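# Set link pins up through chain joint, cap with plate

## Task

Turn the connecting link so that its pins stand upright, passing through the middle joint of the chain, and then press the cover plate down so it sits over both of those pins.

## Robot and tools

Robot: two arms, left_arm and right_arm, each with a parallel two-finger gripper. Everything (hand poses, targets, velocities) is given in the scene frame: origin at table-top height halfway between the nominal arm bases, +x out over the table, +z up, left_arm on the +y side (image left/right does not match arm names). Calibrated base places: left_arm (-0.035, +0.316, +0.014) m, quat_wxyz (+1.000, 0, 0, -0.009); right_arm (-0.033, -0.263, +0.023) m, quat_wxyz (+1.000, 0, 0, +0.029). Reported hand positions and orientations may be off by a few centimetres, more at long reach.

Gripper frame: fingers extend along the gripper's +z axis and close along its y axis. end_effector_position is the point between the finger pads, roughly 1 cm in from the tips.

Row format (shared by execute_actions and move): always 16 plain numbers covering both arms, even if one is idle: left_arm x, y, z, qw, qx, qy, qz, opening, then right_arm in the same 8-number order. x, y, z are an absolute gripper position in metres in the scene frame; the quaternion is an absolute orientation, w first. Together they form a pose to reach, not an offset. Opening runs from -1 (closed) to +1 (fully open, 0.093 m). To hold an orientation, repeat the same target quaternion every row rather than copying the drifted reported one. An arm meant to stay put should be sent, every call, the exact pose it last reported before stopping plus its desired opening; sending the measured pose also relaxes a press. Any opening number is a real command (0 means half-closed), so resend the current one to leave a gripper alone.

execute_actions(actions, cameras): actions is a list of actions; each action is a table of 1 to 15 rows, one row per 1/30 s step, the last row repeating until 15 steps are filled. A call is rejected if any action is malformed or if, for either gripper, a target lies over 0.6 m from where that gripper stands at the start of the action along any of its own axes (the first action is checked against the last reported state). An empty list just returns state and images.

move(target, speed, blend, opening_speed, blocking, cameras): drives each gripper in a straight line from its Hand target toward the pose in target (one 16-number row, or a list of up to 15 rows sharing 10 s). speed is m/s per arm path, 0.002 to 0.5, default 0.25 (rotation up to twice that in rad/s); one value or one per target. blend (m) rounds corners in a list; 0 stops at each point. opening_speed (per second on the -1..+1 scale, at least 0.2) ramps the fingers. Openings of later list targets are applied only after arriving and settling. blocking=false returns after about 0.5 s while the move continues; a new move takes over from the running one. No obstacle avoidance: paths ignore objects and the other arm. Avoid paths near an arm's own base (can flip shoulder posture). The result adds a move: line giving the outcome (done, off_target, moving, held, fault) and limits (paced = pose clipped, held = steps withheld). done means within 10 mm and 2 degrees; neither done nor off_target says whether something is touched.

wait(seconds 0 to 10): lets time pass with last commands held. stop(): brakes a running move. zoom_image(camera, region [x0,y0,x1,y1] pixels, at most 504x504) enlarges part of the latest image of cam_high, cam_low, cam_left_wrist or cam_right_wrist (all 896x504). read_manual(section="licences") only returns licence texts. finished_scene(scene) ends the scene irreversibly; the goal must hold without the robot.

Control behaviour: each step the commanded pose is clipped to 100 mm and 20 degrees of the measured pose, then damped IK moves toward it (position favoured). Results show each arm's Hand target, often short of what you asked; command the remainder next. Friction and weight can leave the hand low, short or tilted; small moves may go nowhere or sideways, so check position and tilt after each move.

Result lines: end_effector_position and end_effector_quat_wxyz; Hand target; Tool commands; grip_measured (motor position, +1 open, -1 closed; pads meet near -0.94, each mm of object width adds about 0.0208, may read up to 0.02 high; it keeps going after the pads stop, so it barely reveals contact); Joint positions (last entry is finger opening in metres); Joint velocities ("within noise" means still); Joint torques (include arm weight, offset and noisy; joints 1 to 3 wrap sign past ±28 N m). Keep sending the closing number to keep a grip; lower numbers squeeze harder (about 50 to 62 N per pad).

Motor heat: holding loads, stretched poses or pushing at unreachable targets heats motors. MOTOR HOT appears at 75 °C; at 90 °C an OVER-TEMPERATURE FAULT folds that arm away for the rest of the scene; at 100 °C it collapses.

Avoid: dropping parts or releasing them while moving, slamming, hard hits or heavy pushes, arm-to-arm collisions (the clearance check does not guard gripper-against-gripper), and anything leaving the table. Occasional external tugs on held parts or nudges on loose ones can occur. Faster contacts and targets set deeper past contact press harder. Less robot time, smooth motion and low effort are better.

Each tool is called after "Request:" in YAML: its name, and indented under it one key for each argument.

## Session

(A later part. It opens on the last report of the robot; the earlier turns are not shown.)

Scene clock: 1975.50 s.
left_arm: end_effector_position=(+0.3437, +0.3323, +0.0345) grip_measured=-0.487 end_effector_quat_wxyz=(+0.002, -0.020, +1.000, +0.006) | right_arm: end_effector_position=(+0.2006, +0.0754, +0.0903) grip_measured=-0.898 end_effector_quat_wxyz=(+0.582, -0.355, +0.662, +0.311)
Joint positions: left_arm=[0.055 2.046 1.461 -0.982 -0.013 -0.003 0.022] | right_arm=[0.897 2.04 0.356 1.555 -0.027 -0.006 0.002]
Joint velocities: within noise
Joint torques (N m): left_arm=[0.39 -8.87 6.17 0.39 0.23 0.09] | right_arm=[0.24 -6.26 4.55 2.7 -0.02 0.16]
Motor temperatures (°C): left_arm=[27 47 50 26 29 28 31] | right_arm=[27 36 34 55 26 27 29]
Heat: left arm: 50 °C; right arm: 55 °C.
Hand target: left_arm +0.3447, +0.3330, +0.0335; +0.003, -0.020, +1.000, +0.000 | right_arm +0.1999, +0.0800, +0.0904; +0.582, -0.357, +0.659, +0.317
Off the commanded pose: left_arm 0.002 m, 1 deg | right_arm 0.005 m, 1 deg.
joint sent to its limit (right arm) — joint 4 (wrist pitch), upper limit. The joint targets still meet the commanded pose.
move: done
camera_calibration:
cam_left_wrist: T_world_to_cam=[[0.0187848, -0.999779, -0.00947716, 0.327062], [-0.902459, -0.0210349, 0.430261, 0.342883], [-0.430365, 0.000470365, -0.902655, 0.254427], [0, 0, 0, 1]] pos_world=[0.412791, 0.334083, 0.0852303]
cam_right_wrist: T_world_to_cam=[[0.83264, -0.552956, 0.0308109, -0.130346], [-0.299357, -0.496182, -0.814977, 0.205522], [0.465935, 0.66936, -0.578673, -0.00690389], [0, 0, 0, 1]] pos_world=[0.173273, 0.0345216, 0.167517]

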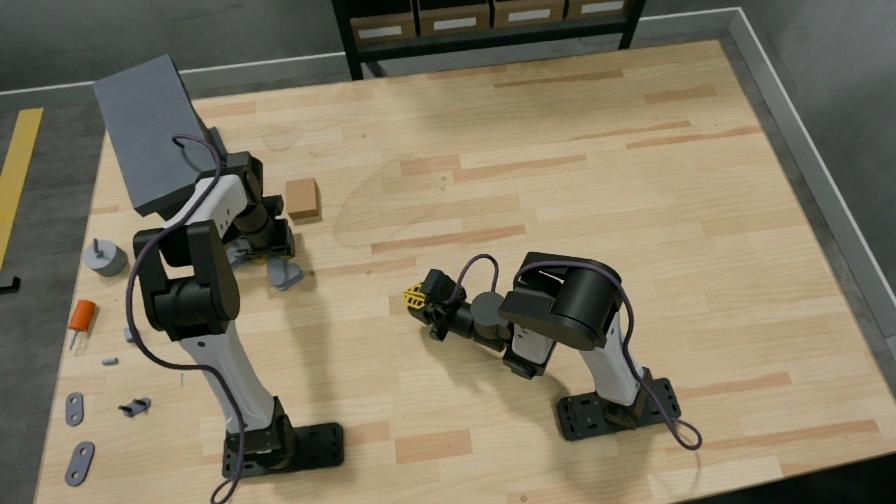

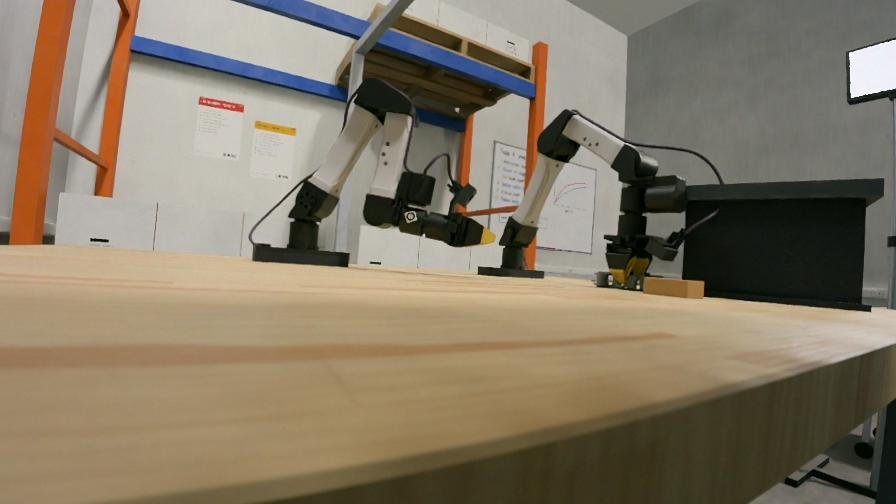

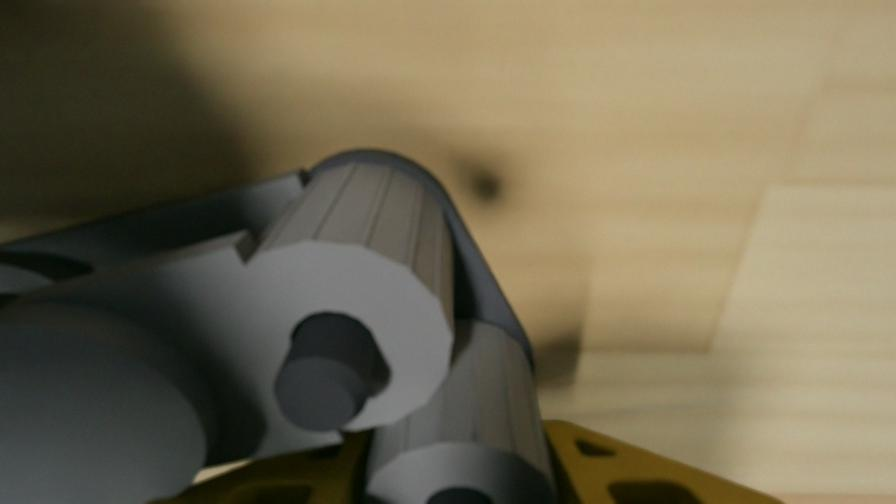

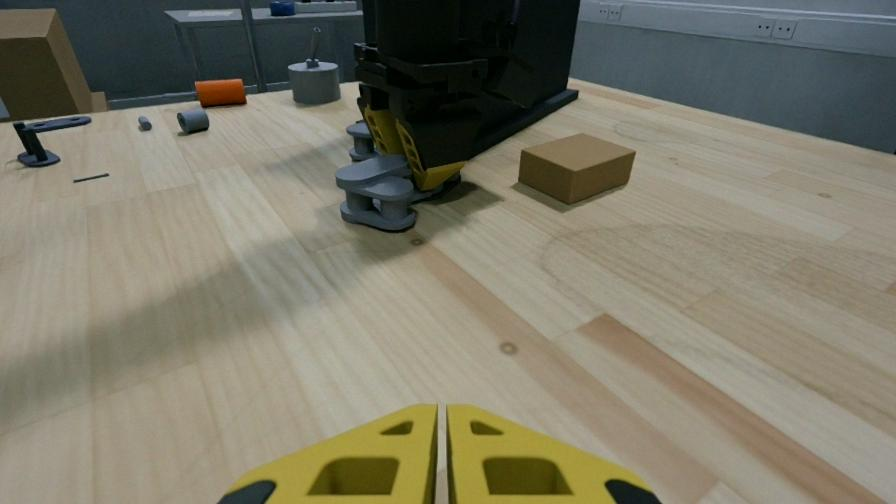

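Request:
move:
  target: [0.3440,0.333,0.033,0.003,-0.02,0.9998,0,0.1,0.20,0.0801,0.0904,0.582,-0.357,0.659,0.317,-0.9]
  speed: 0.02
  opening_speed: 0.4

Request:
move:
  target: [0.3440,0.333,0.11,0.003,-0.02,0.9998,0,0.1,0.20,0.0801,0.0904,0.582,-0.357,0.659,0.317,-0.9]
  speed: 0.05

Request:
zoom_image:
  camera: "cam_low"
  region: [612, 240, 662, 295]

Request:
zoom_image:
  camera: "cam_right_wrist"
  region: [330, 70, 480, 220]

Scene clock: 1987.53 s.
left_arm: end_effector_position=(+0.3426, +0.3301, +0.0339) grip_measured=+0.098 end_effector_quat_wxyz=(+0.000, -0.020, +1.000, +0.000) | right_arm: end_effector_position=(+0.2006, +0.0754, +0.0903) grip_measured=-0.898 end_effector_quat_wxyz=(+0.582, -0.355, +0.662, +0.311)
Joint positions: left_arm=[0.055 2.046 1.459 -0.984 0 -0.003 0.05] | right_arm=[0.897 2.04 0.356 1.555 -0.027 -0.006 0.002]
Joint velocities: within noise
Joint torques (N m): left_arm=[0.34 -9.02 5.93 0.42 0.11 0.09] | right_arm=[0.23 -6.17 4.49 2.71 -0.05 0.18]
Motor temperatures (°C): left_arm=[27 49 49 26 29 28 31] | right_arm=[27 36 34 55 26 27 29]
Heat: left arm: 49 °C; right arm: 55 °C.
Hand target: left_arm +0.3440, +0.3330, +0.0330; +0.003, -0.020, +1.000, +0.000 | right_arm +0.1999, +0.0800, +0.0904; +0.582, -0.357, +0.659, +0.317
Off the commanded pose: left_arm 0.003 m, 0 deg | right_arm 0.005 m, 1 deg.
joint sent to its limit (right arm) — joint 4 (wrist pitch), upper limit. The joint targets still meet the commanded pose.
move: done
camera_calibration:
cam_left_wrist: T_world_to_cam=[[0.0187565, -0.999819, 0.00318755, 0.324508], [-0.900852, -0.0155167, 0.43385, 0.339561], [-0.433722, -0.011009, -0.90098, 0.25832], [0, 0, 0, 1]] pos_world=[0.411847, 0.332562, 0.0843882]
cam_right_wrist: T_world_to_cam=[[0.83264, -0.552956, 0.0308109, -0.130346], [-0.299357, -0.496182, -0.814977, 0.205522], [0.465935, 0.66936, -0.578673, -0.00690389], [0, 0, 0, 1]] pos_world=[0.173273, 0.0345216, 0.167517]

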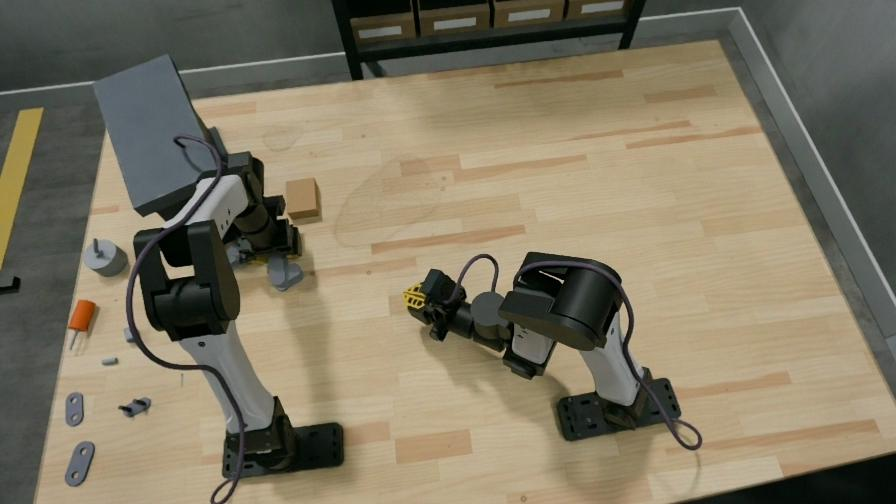

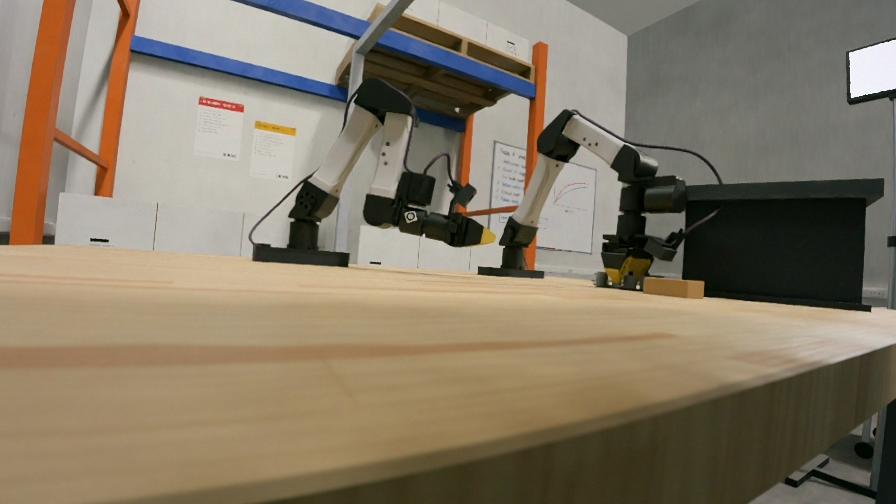

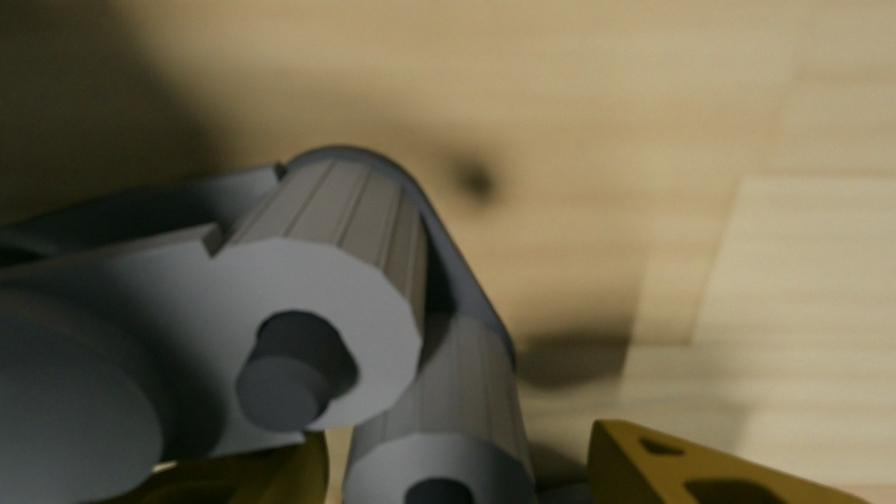

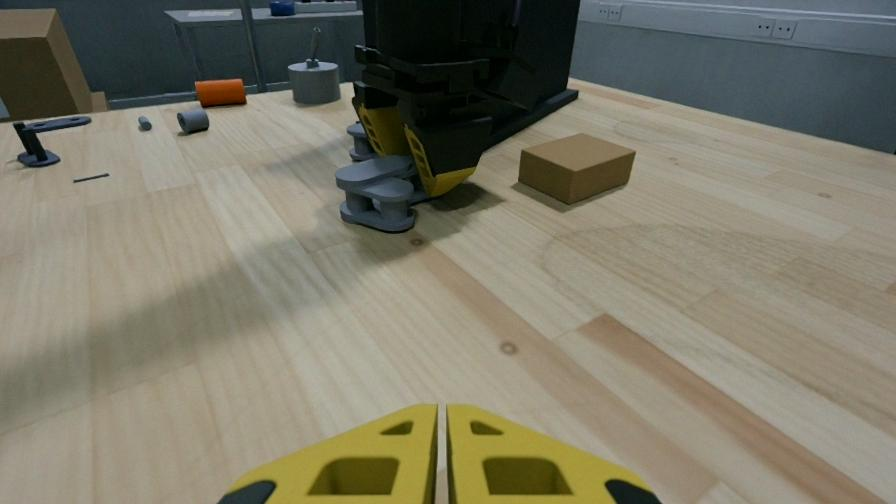

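Scene clock: 1989.70 s.
left_arm: end_effector_position=(+0.3399, +0.3300, +0.0935) grip_measured=+0.098 end_effector_quat_wxyz=(-0.018, -0.020, +1.000, +0.000) | right_arm: end_effector_position=(+0.2006, +0.0754, +0.0903) grip_measured=-0.898 end_effector_quat_wxyz=(+0.582, -0.355, +0.662, +0.311)
Joint positions: left_arm=[0.055 2.014 1.654 -1.246 0 -0.003 0.05] | right_arm=[0.897 2.04 0.356 1.555 -0.027 -0.006 0.002]
Joint velocities: within noise
Joint torques (N m): left_arm=[0.38 -11.6 8.38 0.15 0.11 0.08] | right_arm=[0.32 -6.34 4.45 2.73 0 0.16]
Motor temperatures (°C): left_arm=[27 49 50 26 29 28 31] | right_arm=[27 36 34 55 26 27 29]
Heat: left arm: 50 °C; right arm: 55 °C.
Hand target: left_arm +0.3437, +0.3330, +0.1098; +0.003, -0.020, +1.000, +0.000 | right_arm +0.1999, +0.0800, +0.0904; +0.582, -0.357, +0.659, +0.317
Off the commanded pose: left_arm 0.017 m, 2 deg | right_arm 0.005 m, 1 deg.
joint sent to its limit (right arm) — joint 4 (wrist pitch), upper limit. The joint targets still meet the commanded pose.
move: off_target (left_arm)
camera_calibration:
cam_left_wrist: T_world_to_cam=[[0.0188768, -0.999814, 0.00382706, 0.324165], [-0.885439, -0.0149393, 0.464515, 0.302921], [-0.464372, -0.0121572, -0.885557, 0.320193], [0, 0, 0, 1]] pos_world=[0.410787, 0.332523, 0.141598]
cam_right_wrist: T_world_to_cam=[[0.83264, -0.552956, 0.0308109, -0.130346], [-0.299357, -0.496182, -0.814977, 0.205522], [0.465935, 0.66936, -0.578673, -0.00690389], [0, 0, 0, 1]] pos_world=[0.173273, 0.0345216, 0.167517]

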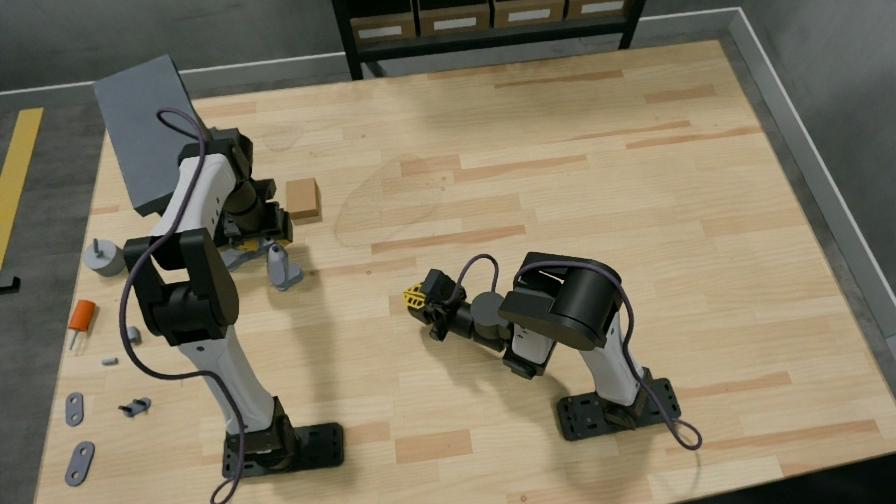

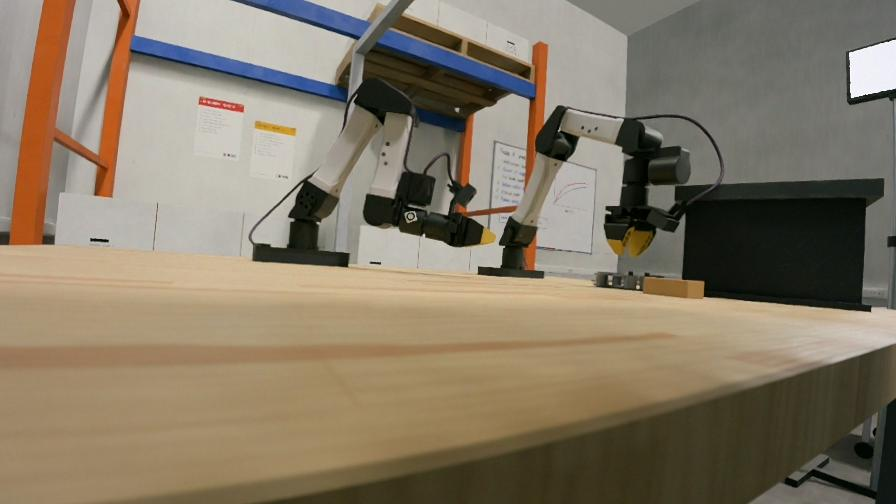

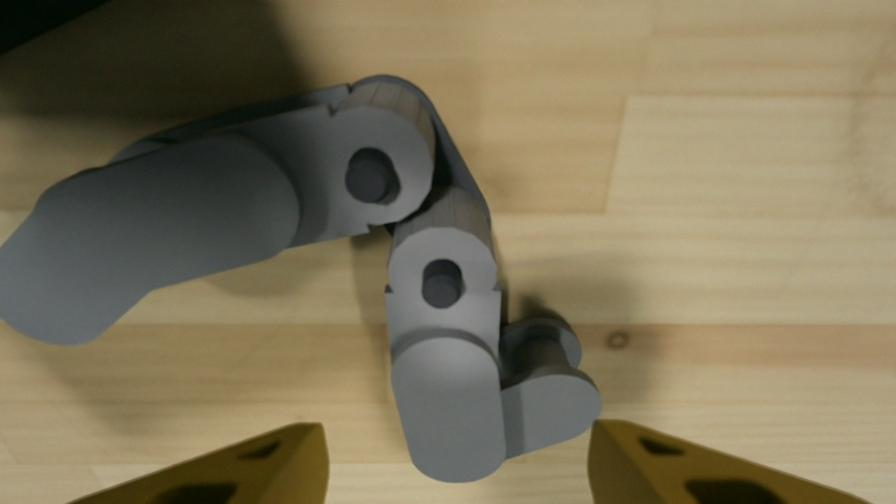

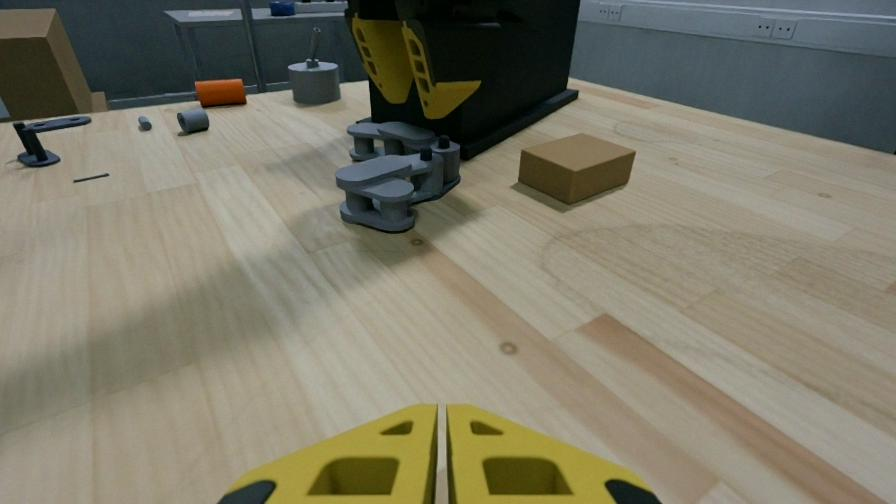

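Scaled by 9.164 from the camera's 896x504 image, which has a finer 1280x720 frame.

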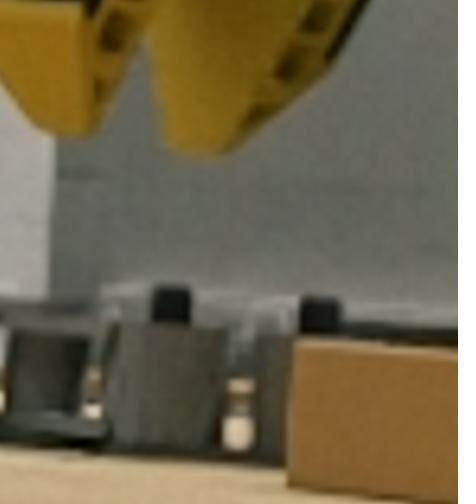

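Scaled by 3.360 from the camera's 896x504 image, which has a finer 1280x720 frame.

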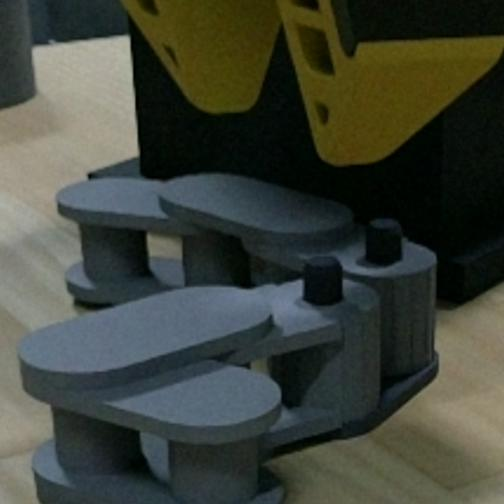

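Request:
move:
  target:
    - [0.3400,0.333,0.17,0.003,-0.02,0.9998,0,0.1,0.20,0.0801,0.0904,0.582,-0.357,0.659,0.317,-0.9]
    - [0.3380,0.333,0.18,0.2164,0,0.9763,0,0.1,0.20,0.0801,0.0904,0.582,-0.357,0.659,0.317,-0.9]
  speed: 0.15

Request:
zoom_image:
  camera: "cam_left_wrist"
  region: [300, 100, 600, 400]

Scene clock: 2035.53 s.
left_arm: end_effector_position=(+0.3375, +0.3324, +0.1728) grip_measured=+0.098 end_effector_quat_wxyz=(+0.201, -0.002, +0.980, +0.004) | right_arm: end_effector_position=(+0.2006, +0.0754, +0.0903) grip_measured=-0.898 end_effector_quat_wxyz=(+0.582, -0.355, +0.662, +0.311)
Joint positions: left_arm=[0.066 1.59 1.366 -0.941 0.01 0.042 0.05] | right_arm=[0.897 2.04 0.356 1.555 -0.027 -0.006 0.002]
Joint velocities: within noise
Joint torques (N m): left_arm=[0.38 -8.34 6.63 1.12 0.26 0.09] | right_arm=[0.25 -6.22 4.55 2.71 -0.03 0.15]
Motor temperatures (°C): left_arm=[27 54 52 26 29 28 29] | right_arm=[27 36 34 55 26 27 29]
Heat: left arm: 54 °C; right arm: 55 °C.
Hand target: left_arm +0.3379, +0.3330, +0.1800; +0.216, +0.000, +0.976, +0.000 | right_arm +0.1999, +0.0800, +0.0904; +0.582, -0.357, +0.659, +0.317
Off the commanded pose: left_arm 0.007 m, 2 deg | right_arm 0.005 m, 1 deg.
joint sent to its limit (right arm) — joint 4 (wrist pitch), upper limit. The joint targets still meet the commanded pose.
move: done
camera_calibration:
cam_left_wrist: T_world_to_cam=[[-0.0153934, -0.999789, -0.0136014, 0.340904], [-0.998978, 0.0148, 0.0427026, 0.365332], [-0.0424923, 0.0142449, -0.998995, 0.257745], [0, 0, 0, 1]] pos_world=[0.381159, 0.331754, 0.246523]
cam_right_wrist: T_world_to_cam=[[0.83264, -0.552956, 0.0308109, -0.130346], [-0.299357, -0.496182, -0.814977, 0.205522], [0.465935, 0.66936, -0.578673, -0.00690389], [0, 0, 0, 1]] pos_world=[0.173273, 0.0345216, 0.167517]

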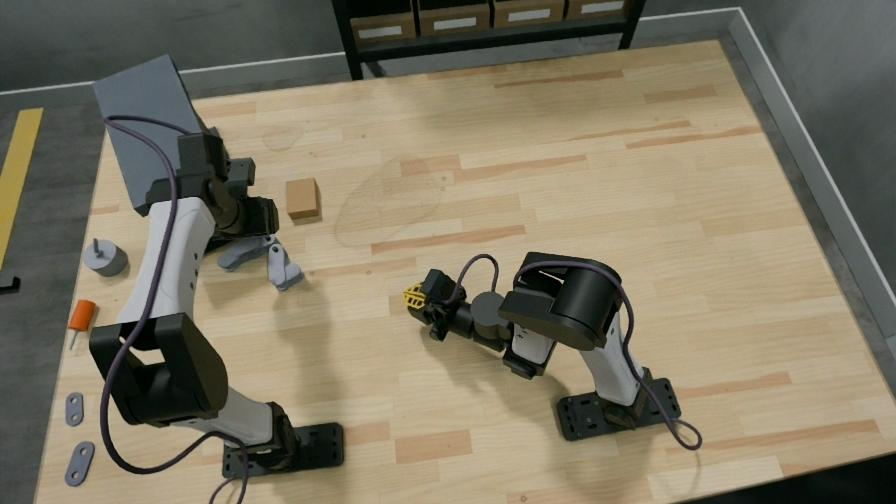

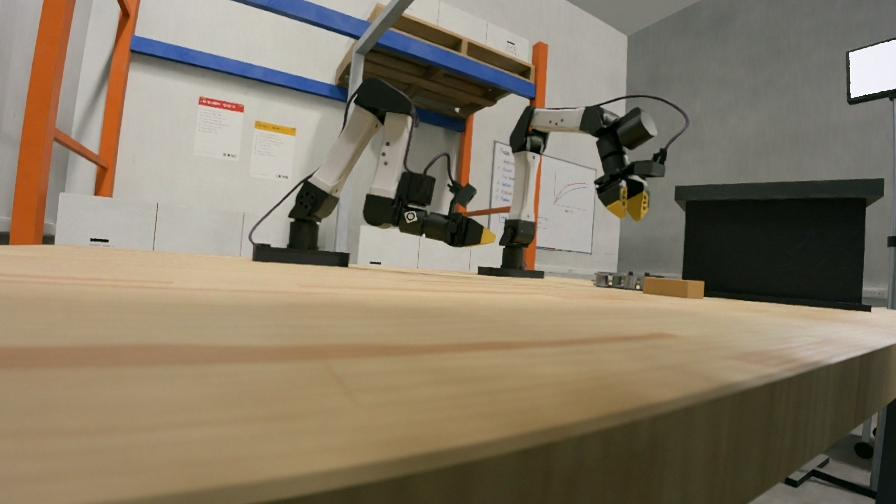

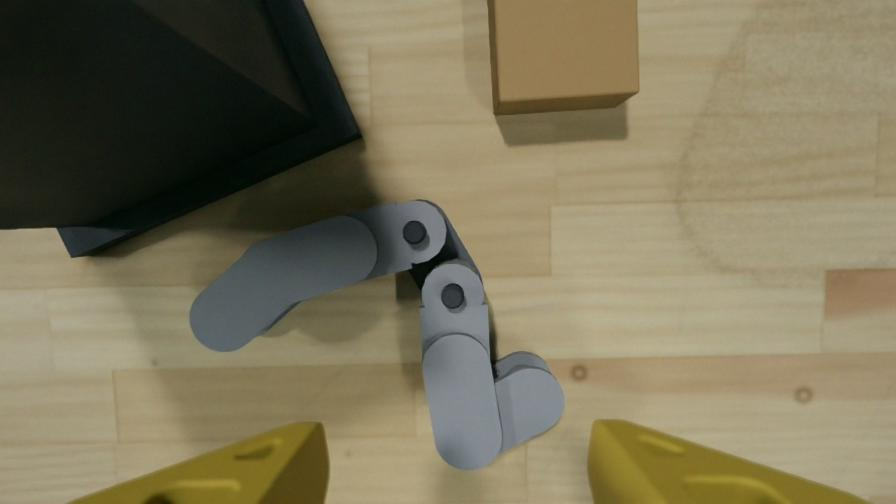

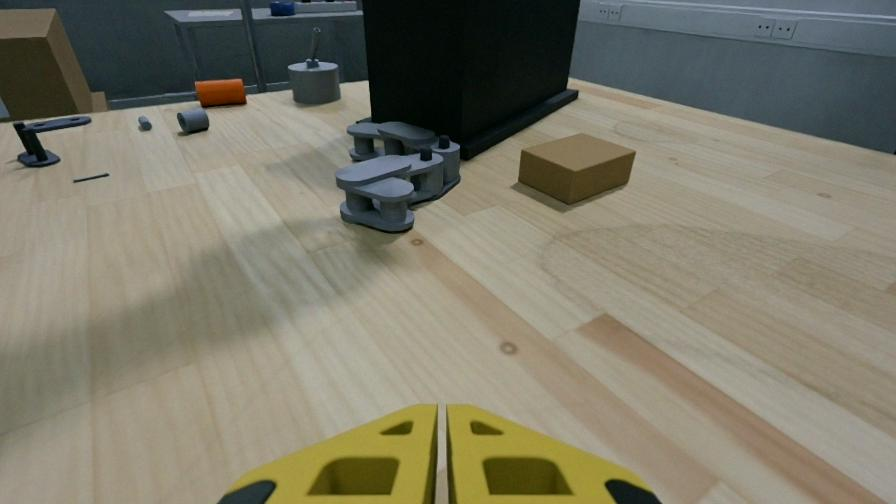

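Scaled by 1.680 from the camera's 896x504 image, which has a finer 1280x720 frame.

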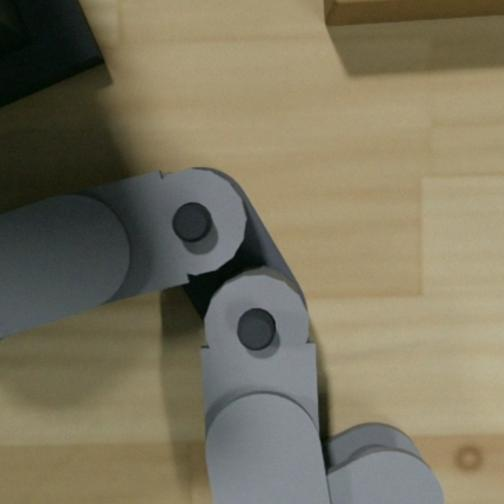

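Request:
move:
  target:
    - [0.3437,0.333,0.10,0.003,-0.02,0.9998,0,0.1,0.20,0.0801,0.0904,0.582,-0.357,0.659,0.317,-0.9]
    - [0.3437,0.333,0.0345,0.003,-0.02,0.9998,0,0.1,0.20,0.0801,0.0904,0.582,-0.357,0.659,0.317,-0.9]
  speed: [0.15,0.06]

Request:
zoom_image:
  camera: "cam_right_wrist"
  region: [330, 70, 480, 220]

Scene clock: 2095.67 s.
left_arm: end_effector_position=(+0.3426, +0.3326, +0.0378) grip_measured=+0.098 end_effector_quat_wxyz=(+0.002, -0.018, +1.000, -0.005) | right_arm: end_effector_position=(+0.2006, +0.0754, +0.0903) grip_measured=-0.898 end_effector_quat_wxyz=(+0.582, -0.355, +0.662, +0.311)
Joint positions: left_arm=[0.066 2.037 1.462 -0.991 0.01 0.013 0.05] | right_arm=[0.897 2.04 0.356 1.555 -0.027 -0.006 0.002]
Joint velocities: within noise
Joint torques (N m): left_arm=[-0.73 -8.47 5.83 0.44 0.03 -0.06] | right_arm=[0.24 -6.17 4.62 2.7 -0.01 0.16]
Motor temperatures (°C): left_arm=[27 46 50 29 29 28 28] | right_arm=[27 36 33 55 26 27 29]
Heat: left arm: 50 °C; right arm: 55 °C.
Hand target: left_arm +0.3437, +0.3329, +0.0345; +0.003, -0.020, +1.000, +0.000 | right_arm +0.1999, +0.0800, +0.0904; +0.582, -0.357, +0.659, +0.317
Off the commanded pose: left_arm 0.004 m, 1 deg | right_arm 0.005 m, 1 deg.
joint sent to its limit (right arm) — joint 4 (wrist pitch), upper limit. The joint targets still meet the commanded pose.
move: done
camera_calibration:
cam_left_wrist: T_world_to_cam=[[0.0133509, -0.999827, 0.0129246, 0.328496], [-0.903431, -0.00652212, 0.428685, 0.336024], [-0.428527, -0.0173998, -0.903362, 0.262332], [0, 0, 0, 1]] pos_world=[0.411605, 0.335196, 0.0886863]
cam_right_wrist: T_world_to_cam=[[0.83264, -0.552956, 0.0308109, -0.130346], [-0.299357, -0.496182, -0.814977, 0.205522], [0.465935, 0.66936, -0.578673, -0.00690389], [0, 0, 0, 1]] pos_world=[0.173273, 0.0345216, 0.167517]

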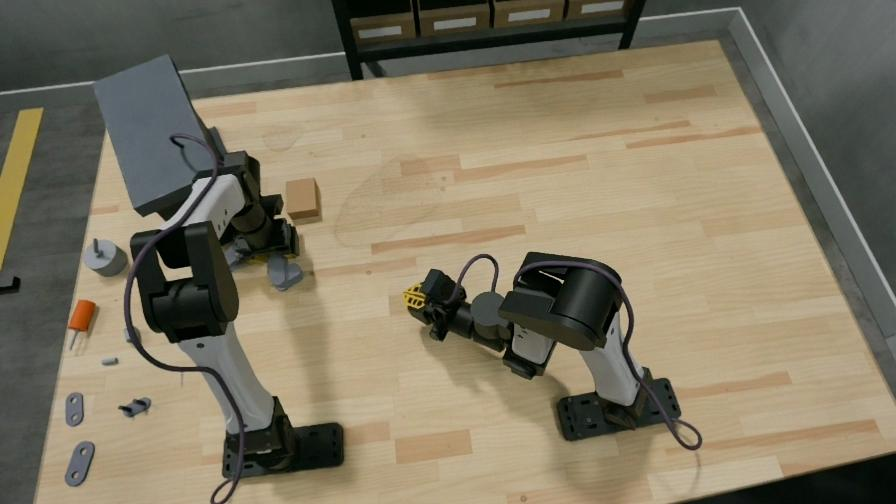

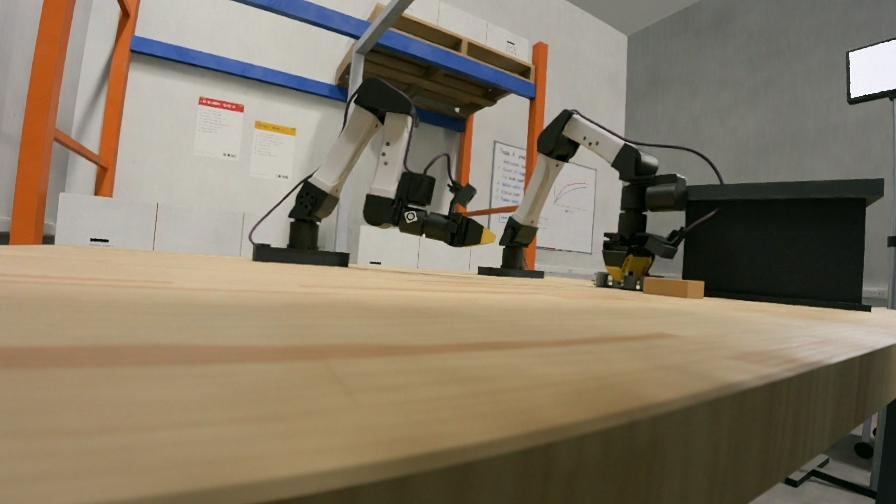

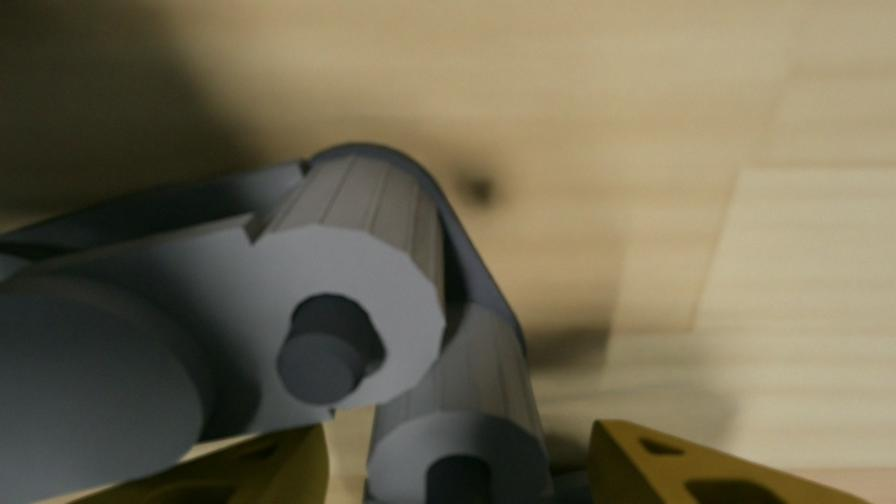

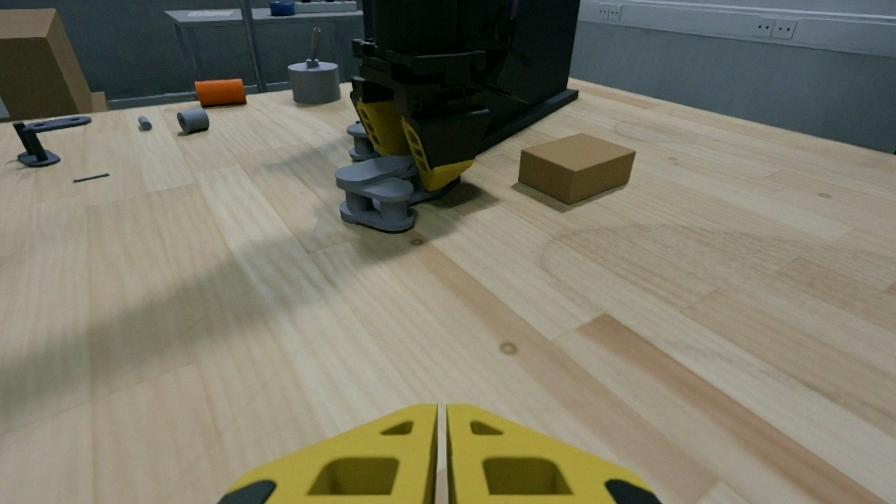

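Scaled by 3.360 from the camera's 896x504 image, which has a finer 1280x720 frame.

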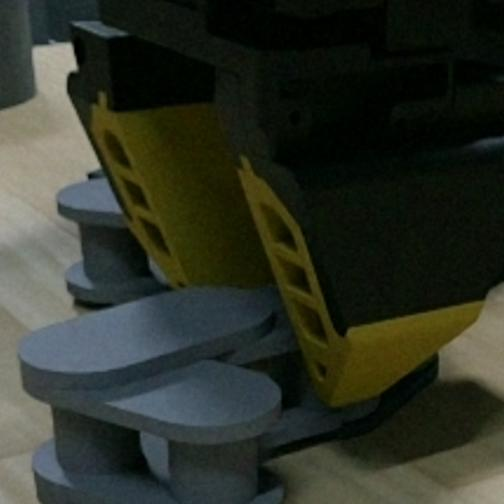

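Request:
move:
  target: [0.3437,0.333,0.0345,0.003,-0.02,0.9998,0,-0.6,0.20,0.0801,0.0904,0.582,-0.357,0.659,0.317,-0.9]
  speed: 0.05
  opening_speed: 0.6
  cameras: []

Request:
move:
  target: [0.300,0.333,0.036,0.003,-0.02,0.9998,0,-0.6,0.20,0.0801,0.0904,0.582,-0.357,0.659,0.317,-0.9]
  speed: 0.05

Request:
zoom_image:
  camera: "cam_right_wrist"
  region: [280, 70, 480, 270]

Scene clock: 2106.47 s.
left_arm: end_effector_position=(+0.3429, +0.3326, +0.0378) grip_measured=-0.489 end_effector_quat_wxyz=(+0.003, -0.018, +1.000, -0.005) | right_arm: end_effector_position=(+0.2006, +0.0754, +0.0903) grip_measured=-0.898 end_effector_quat_wxyz=(+0.582, -0.355, +0.662, +0.311)
Joint positions: left_arm=[0.066 2.037 1.462 -0.99 0.01 0.013 0.022] | right_arm=[0.897 2.04 0.356 1.555 -0.027 -0.006 0.002]
Joint velocities: within noise
Joint torques (N m): left_arm=[-0.69 -8.44 5.83 0.46 0.03 -0.08] | right_arm=[0.24 -6.27 4.68 2.67 0.02 0.19]
Motor temperatures (°C): left_arm=[27 46 50 28 29 28 28] | right_arm=[27 36 33 55 26 27 29]
Heat: left arm: 50 °C; right arm: 55 °C.
Hand target: left_arm +0.3437, +0.3329, +0.0345; +0.003, -0.020, +1.000, +0.000 | right_arm +0.1999, +0.0800, +0.0904; +0.582, -0.357, +0.659, +0.317
Off the commanded pose: left_arm 0.003 m, 1 deg | right_arm 0.005 m, 1 deg.
joint sent to its limit (right arm) — joint 4 (wrist pitch), upper limit. The joint targets still meet the commanded pose.
move: done
No camera images: "cameras" was empty.

Scene clock: 2107.67 s.
left_arm: end_effector_position=(+0.3140, +0.3316, +0.0365) grip_measured=-0.489 end_effector_quat_wxyz=(+0.022, -0.018, +1.000, -0.003) | right_arm: end_effector_position=(+0.2006, +0.0754, +0.0903) grip_measured=-0.898 end_effector_quat_wxyz=(+0.582, -0.355, +0.662, +0.311)
Joint positions: left_arm=[0.066 1.904 1.263 -0.886 0.008 0.013 0.022] | right_arm=[0.897 2.04 0.356 1.555 -0.027 -0.006 0.002]
Joint velocities: within noise
Joint torques (N m): left_arm=[-0.1 -9.17 4.26 0.12 0.04 -0.02] | right_arm=[0.39 -6.16 4.55 2.7 -0.01 0.14]
Motor temperatures (°C): left_arm=[27 46 50 28 29 28 29] | right_arm=[27 36 33 55 26 27 29]
Heat: left arm: 50 °C; right arm: 55 °C.
Hand target: left_arm +0.3003, +0.3329, +0.0359; +0.003, -0.020, +1.000, +0.000 | right_arm +0.1999, +0.0800, +0.0904; +0.582, -0.357, +0.659, +0.317
Off the commanded pose: left_arm 0.014 m, 2 deg | right_arm 0.005 m, 1 deg.
joint sent to its limit (right arm) — joint 4 (wrist pitch), upper limit. The joint targets still meet the commanded pose.
move: off_target (left_arm)
camera_calibration:
cam_left_wrist: T_world_to_cam=[[0.0137102, -0.99986, 0.00963697, 0.327846], [-0.919808, -0.00883174, 0.392268, 0.317981], [-0.392128, -0.0142423, -0.9198, 0.236986], [0, 0, 0, 1]] pos_world=[0.380916, 0.333984, 0.0900869]
cam_right_wrist: T_world_to_cam=[[0.83264, -0.552956, 0.0308109, -0.130346], [-0.299357, -0.496182, -0.814977, 0.205522], [0.465935, 0.66936, -0.578673, -0.00690389], [0, 0, 0, 1]] pos_world=[0.173273, 0.0345216, 0.167517]

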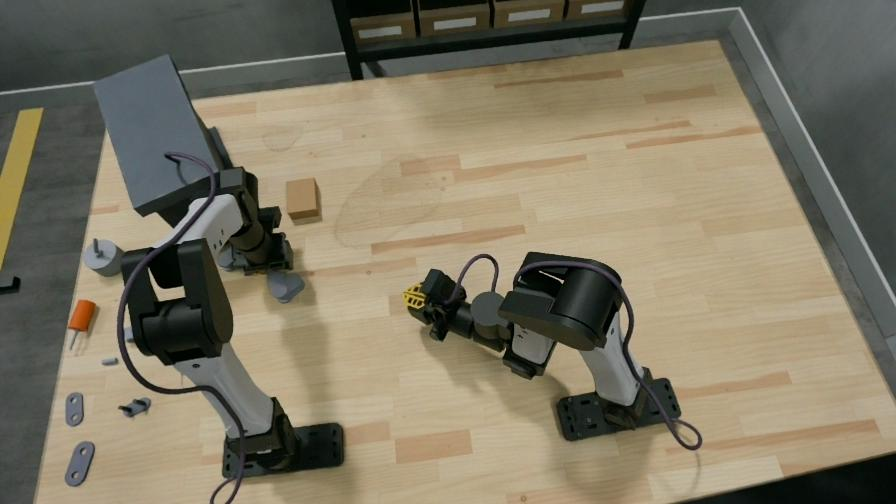

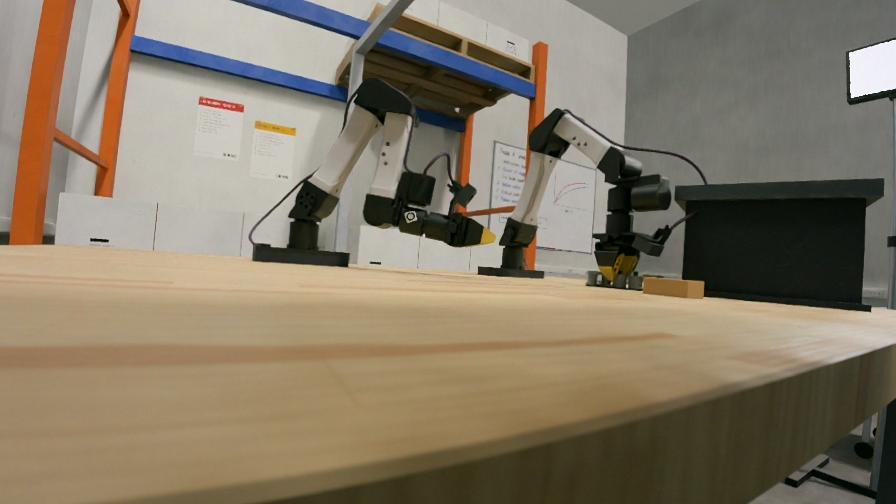

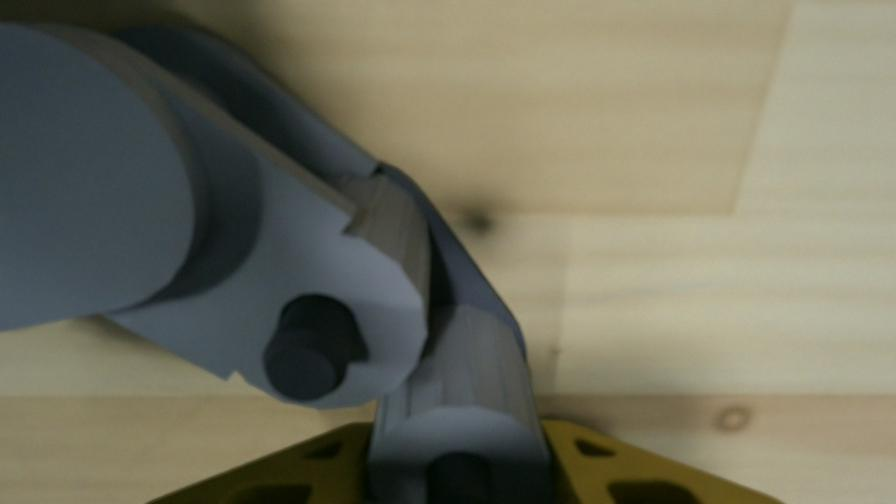

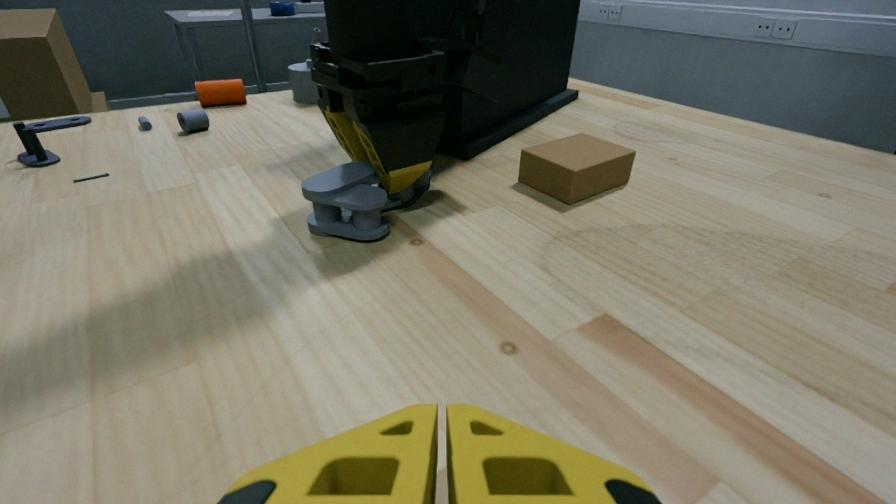

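Scaled by 2.520 from the camera's 896x504 image, which has a finer 1280x720 frame.

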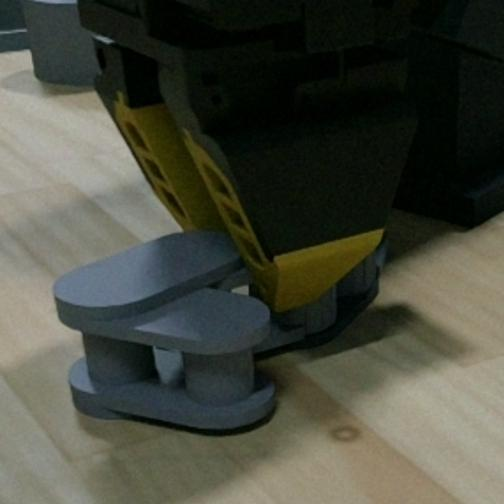

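Request:
move:
  target: [0.255,0.333,0.038,0.003,-0.02,0.9998,0,-0.6,0.20,0.0801,0.0904,0.582,-0.357,0.659,0.317,-0.9]
  speed: 0.05

Scene clock: 2121.17 s.
left_arm: end_effector_position=(+0.2652, +0.3312, +0.0351) grip_measured=-0.489 end_effector_quat_wxyz=(+0.014, -0.020, +1.000, -0.002) | right_arm: end_effector_position=(+0.2006, +0.0754, +0.0903) grip_measured=-0.898 end_effector_quat_wxyz=(+0.582, -0.355, +0.662, +0.311)
Joint positions: left_arm=[0.07 1.75 1.059 -0.853 0.004 0.013 0.022] | right_arm=[0.897 2.04 0.356 1.555 -0.027 -0.006 0.002]
Joint velocities: within noise
Joint torques (N m): left_arm=[0.21 -8.54 4.78 0.13 0.08 0.06] | right_arm=[0.31 -6.24 4.62 2.71 0 0.17]
Motor temperatures (°C): left_arm=[27 46 47 27 29 28 29] | right_arm=[27 36 33 55 26 27 29]
Heat: left arm: 47 °C; right arm: 55 °C.
Hand target: left_arm +0.2553, +0.3328, +0.0377; +0.003, -0.020, +1.000, +0.000 | right_arm +0.1999, +0.0800, +0.0904; +0.582, -0.357, +0.659, +0.317
Off the commanded pose: left_arm 0.011 m, 1 deg | right_arm 0.005 m, 1 deg.
joint sent to its limit (right arm) — joint 4 (wrist pitch), upper limit. The joint targets still meet the commanded pose.
move: off_target (left_arm)
camera_calibration:
cam_left_wrist: T_world_to_cam=[[0.0181953, -0.999816, 0.00605384, 0.327051], [-0.912657, -0.0141358, 0.408483, 0.272898], [-0.408322, -0.0129576, -0.912746, 0.220123], [0, 0, 0, 1]] pos_world=[0.332992, 0.3337, 0.0874626]
cam_right_wrist: T_world_to_cam=[[0.83264, -0.552956, 0.0308109, -0.130346], [-0.299357, -0.496182, -0.814977, 0.205522], [0.465935, 0.66936, -0.578673, -0.00690389], [0, 0, 0, 1]] pos_world=[0.173273, 0.0345216, 0.167517]

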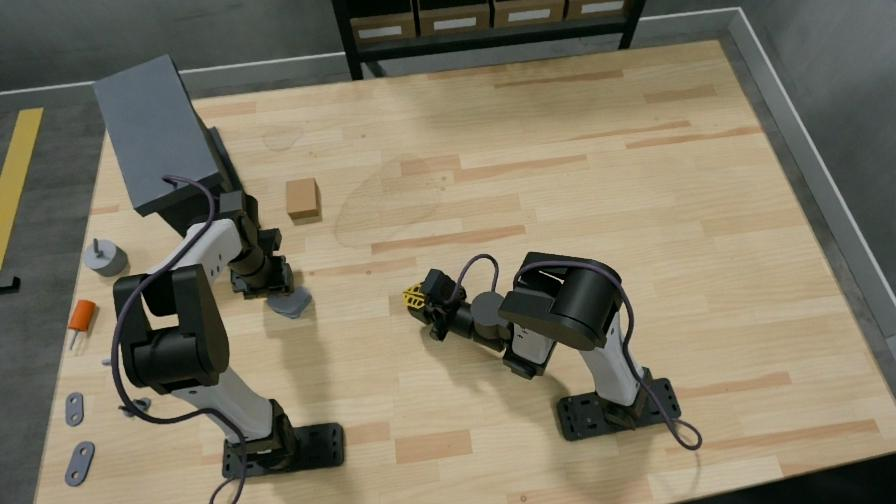

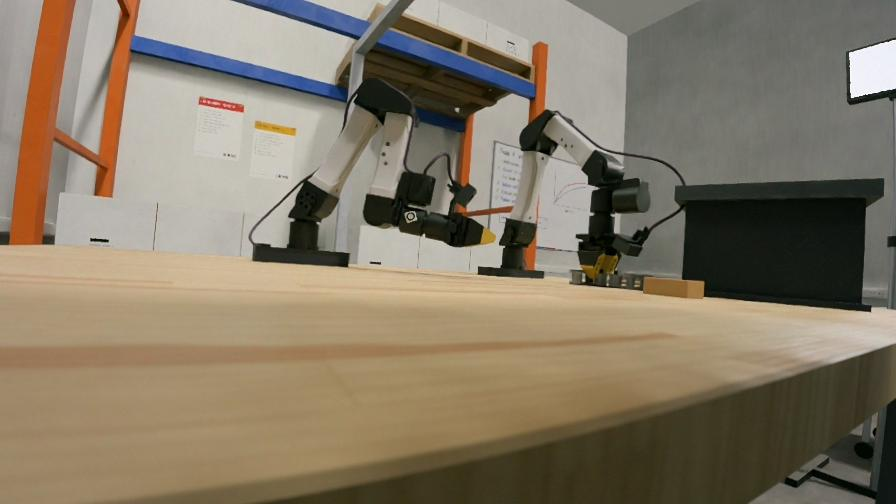

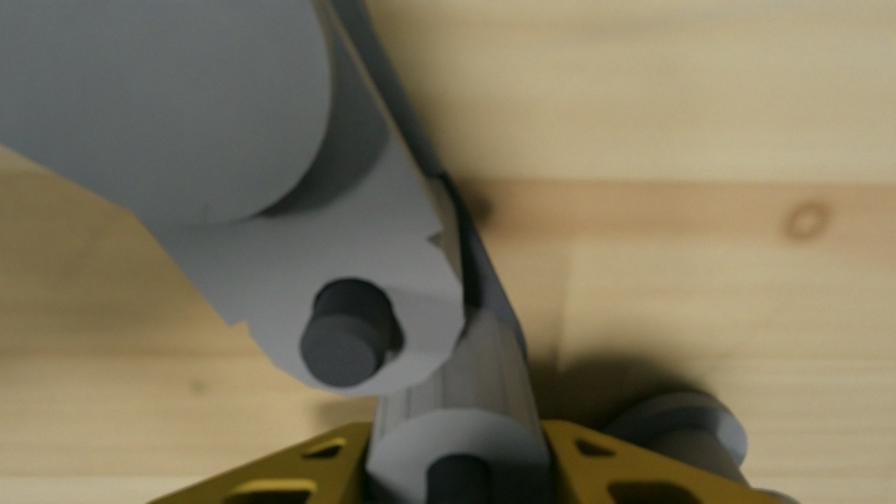

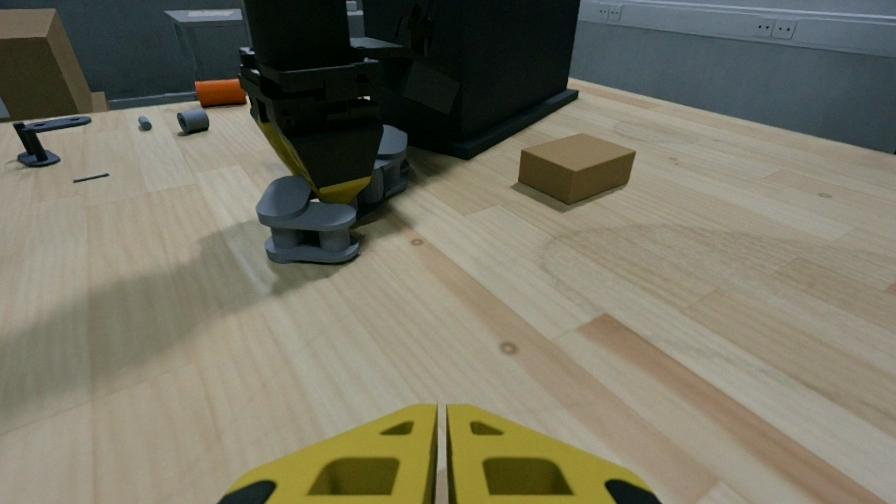

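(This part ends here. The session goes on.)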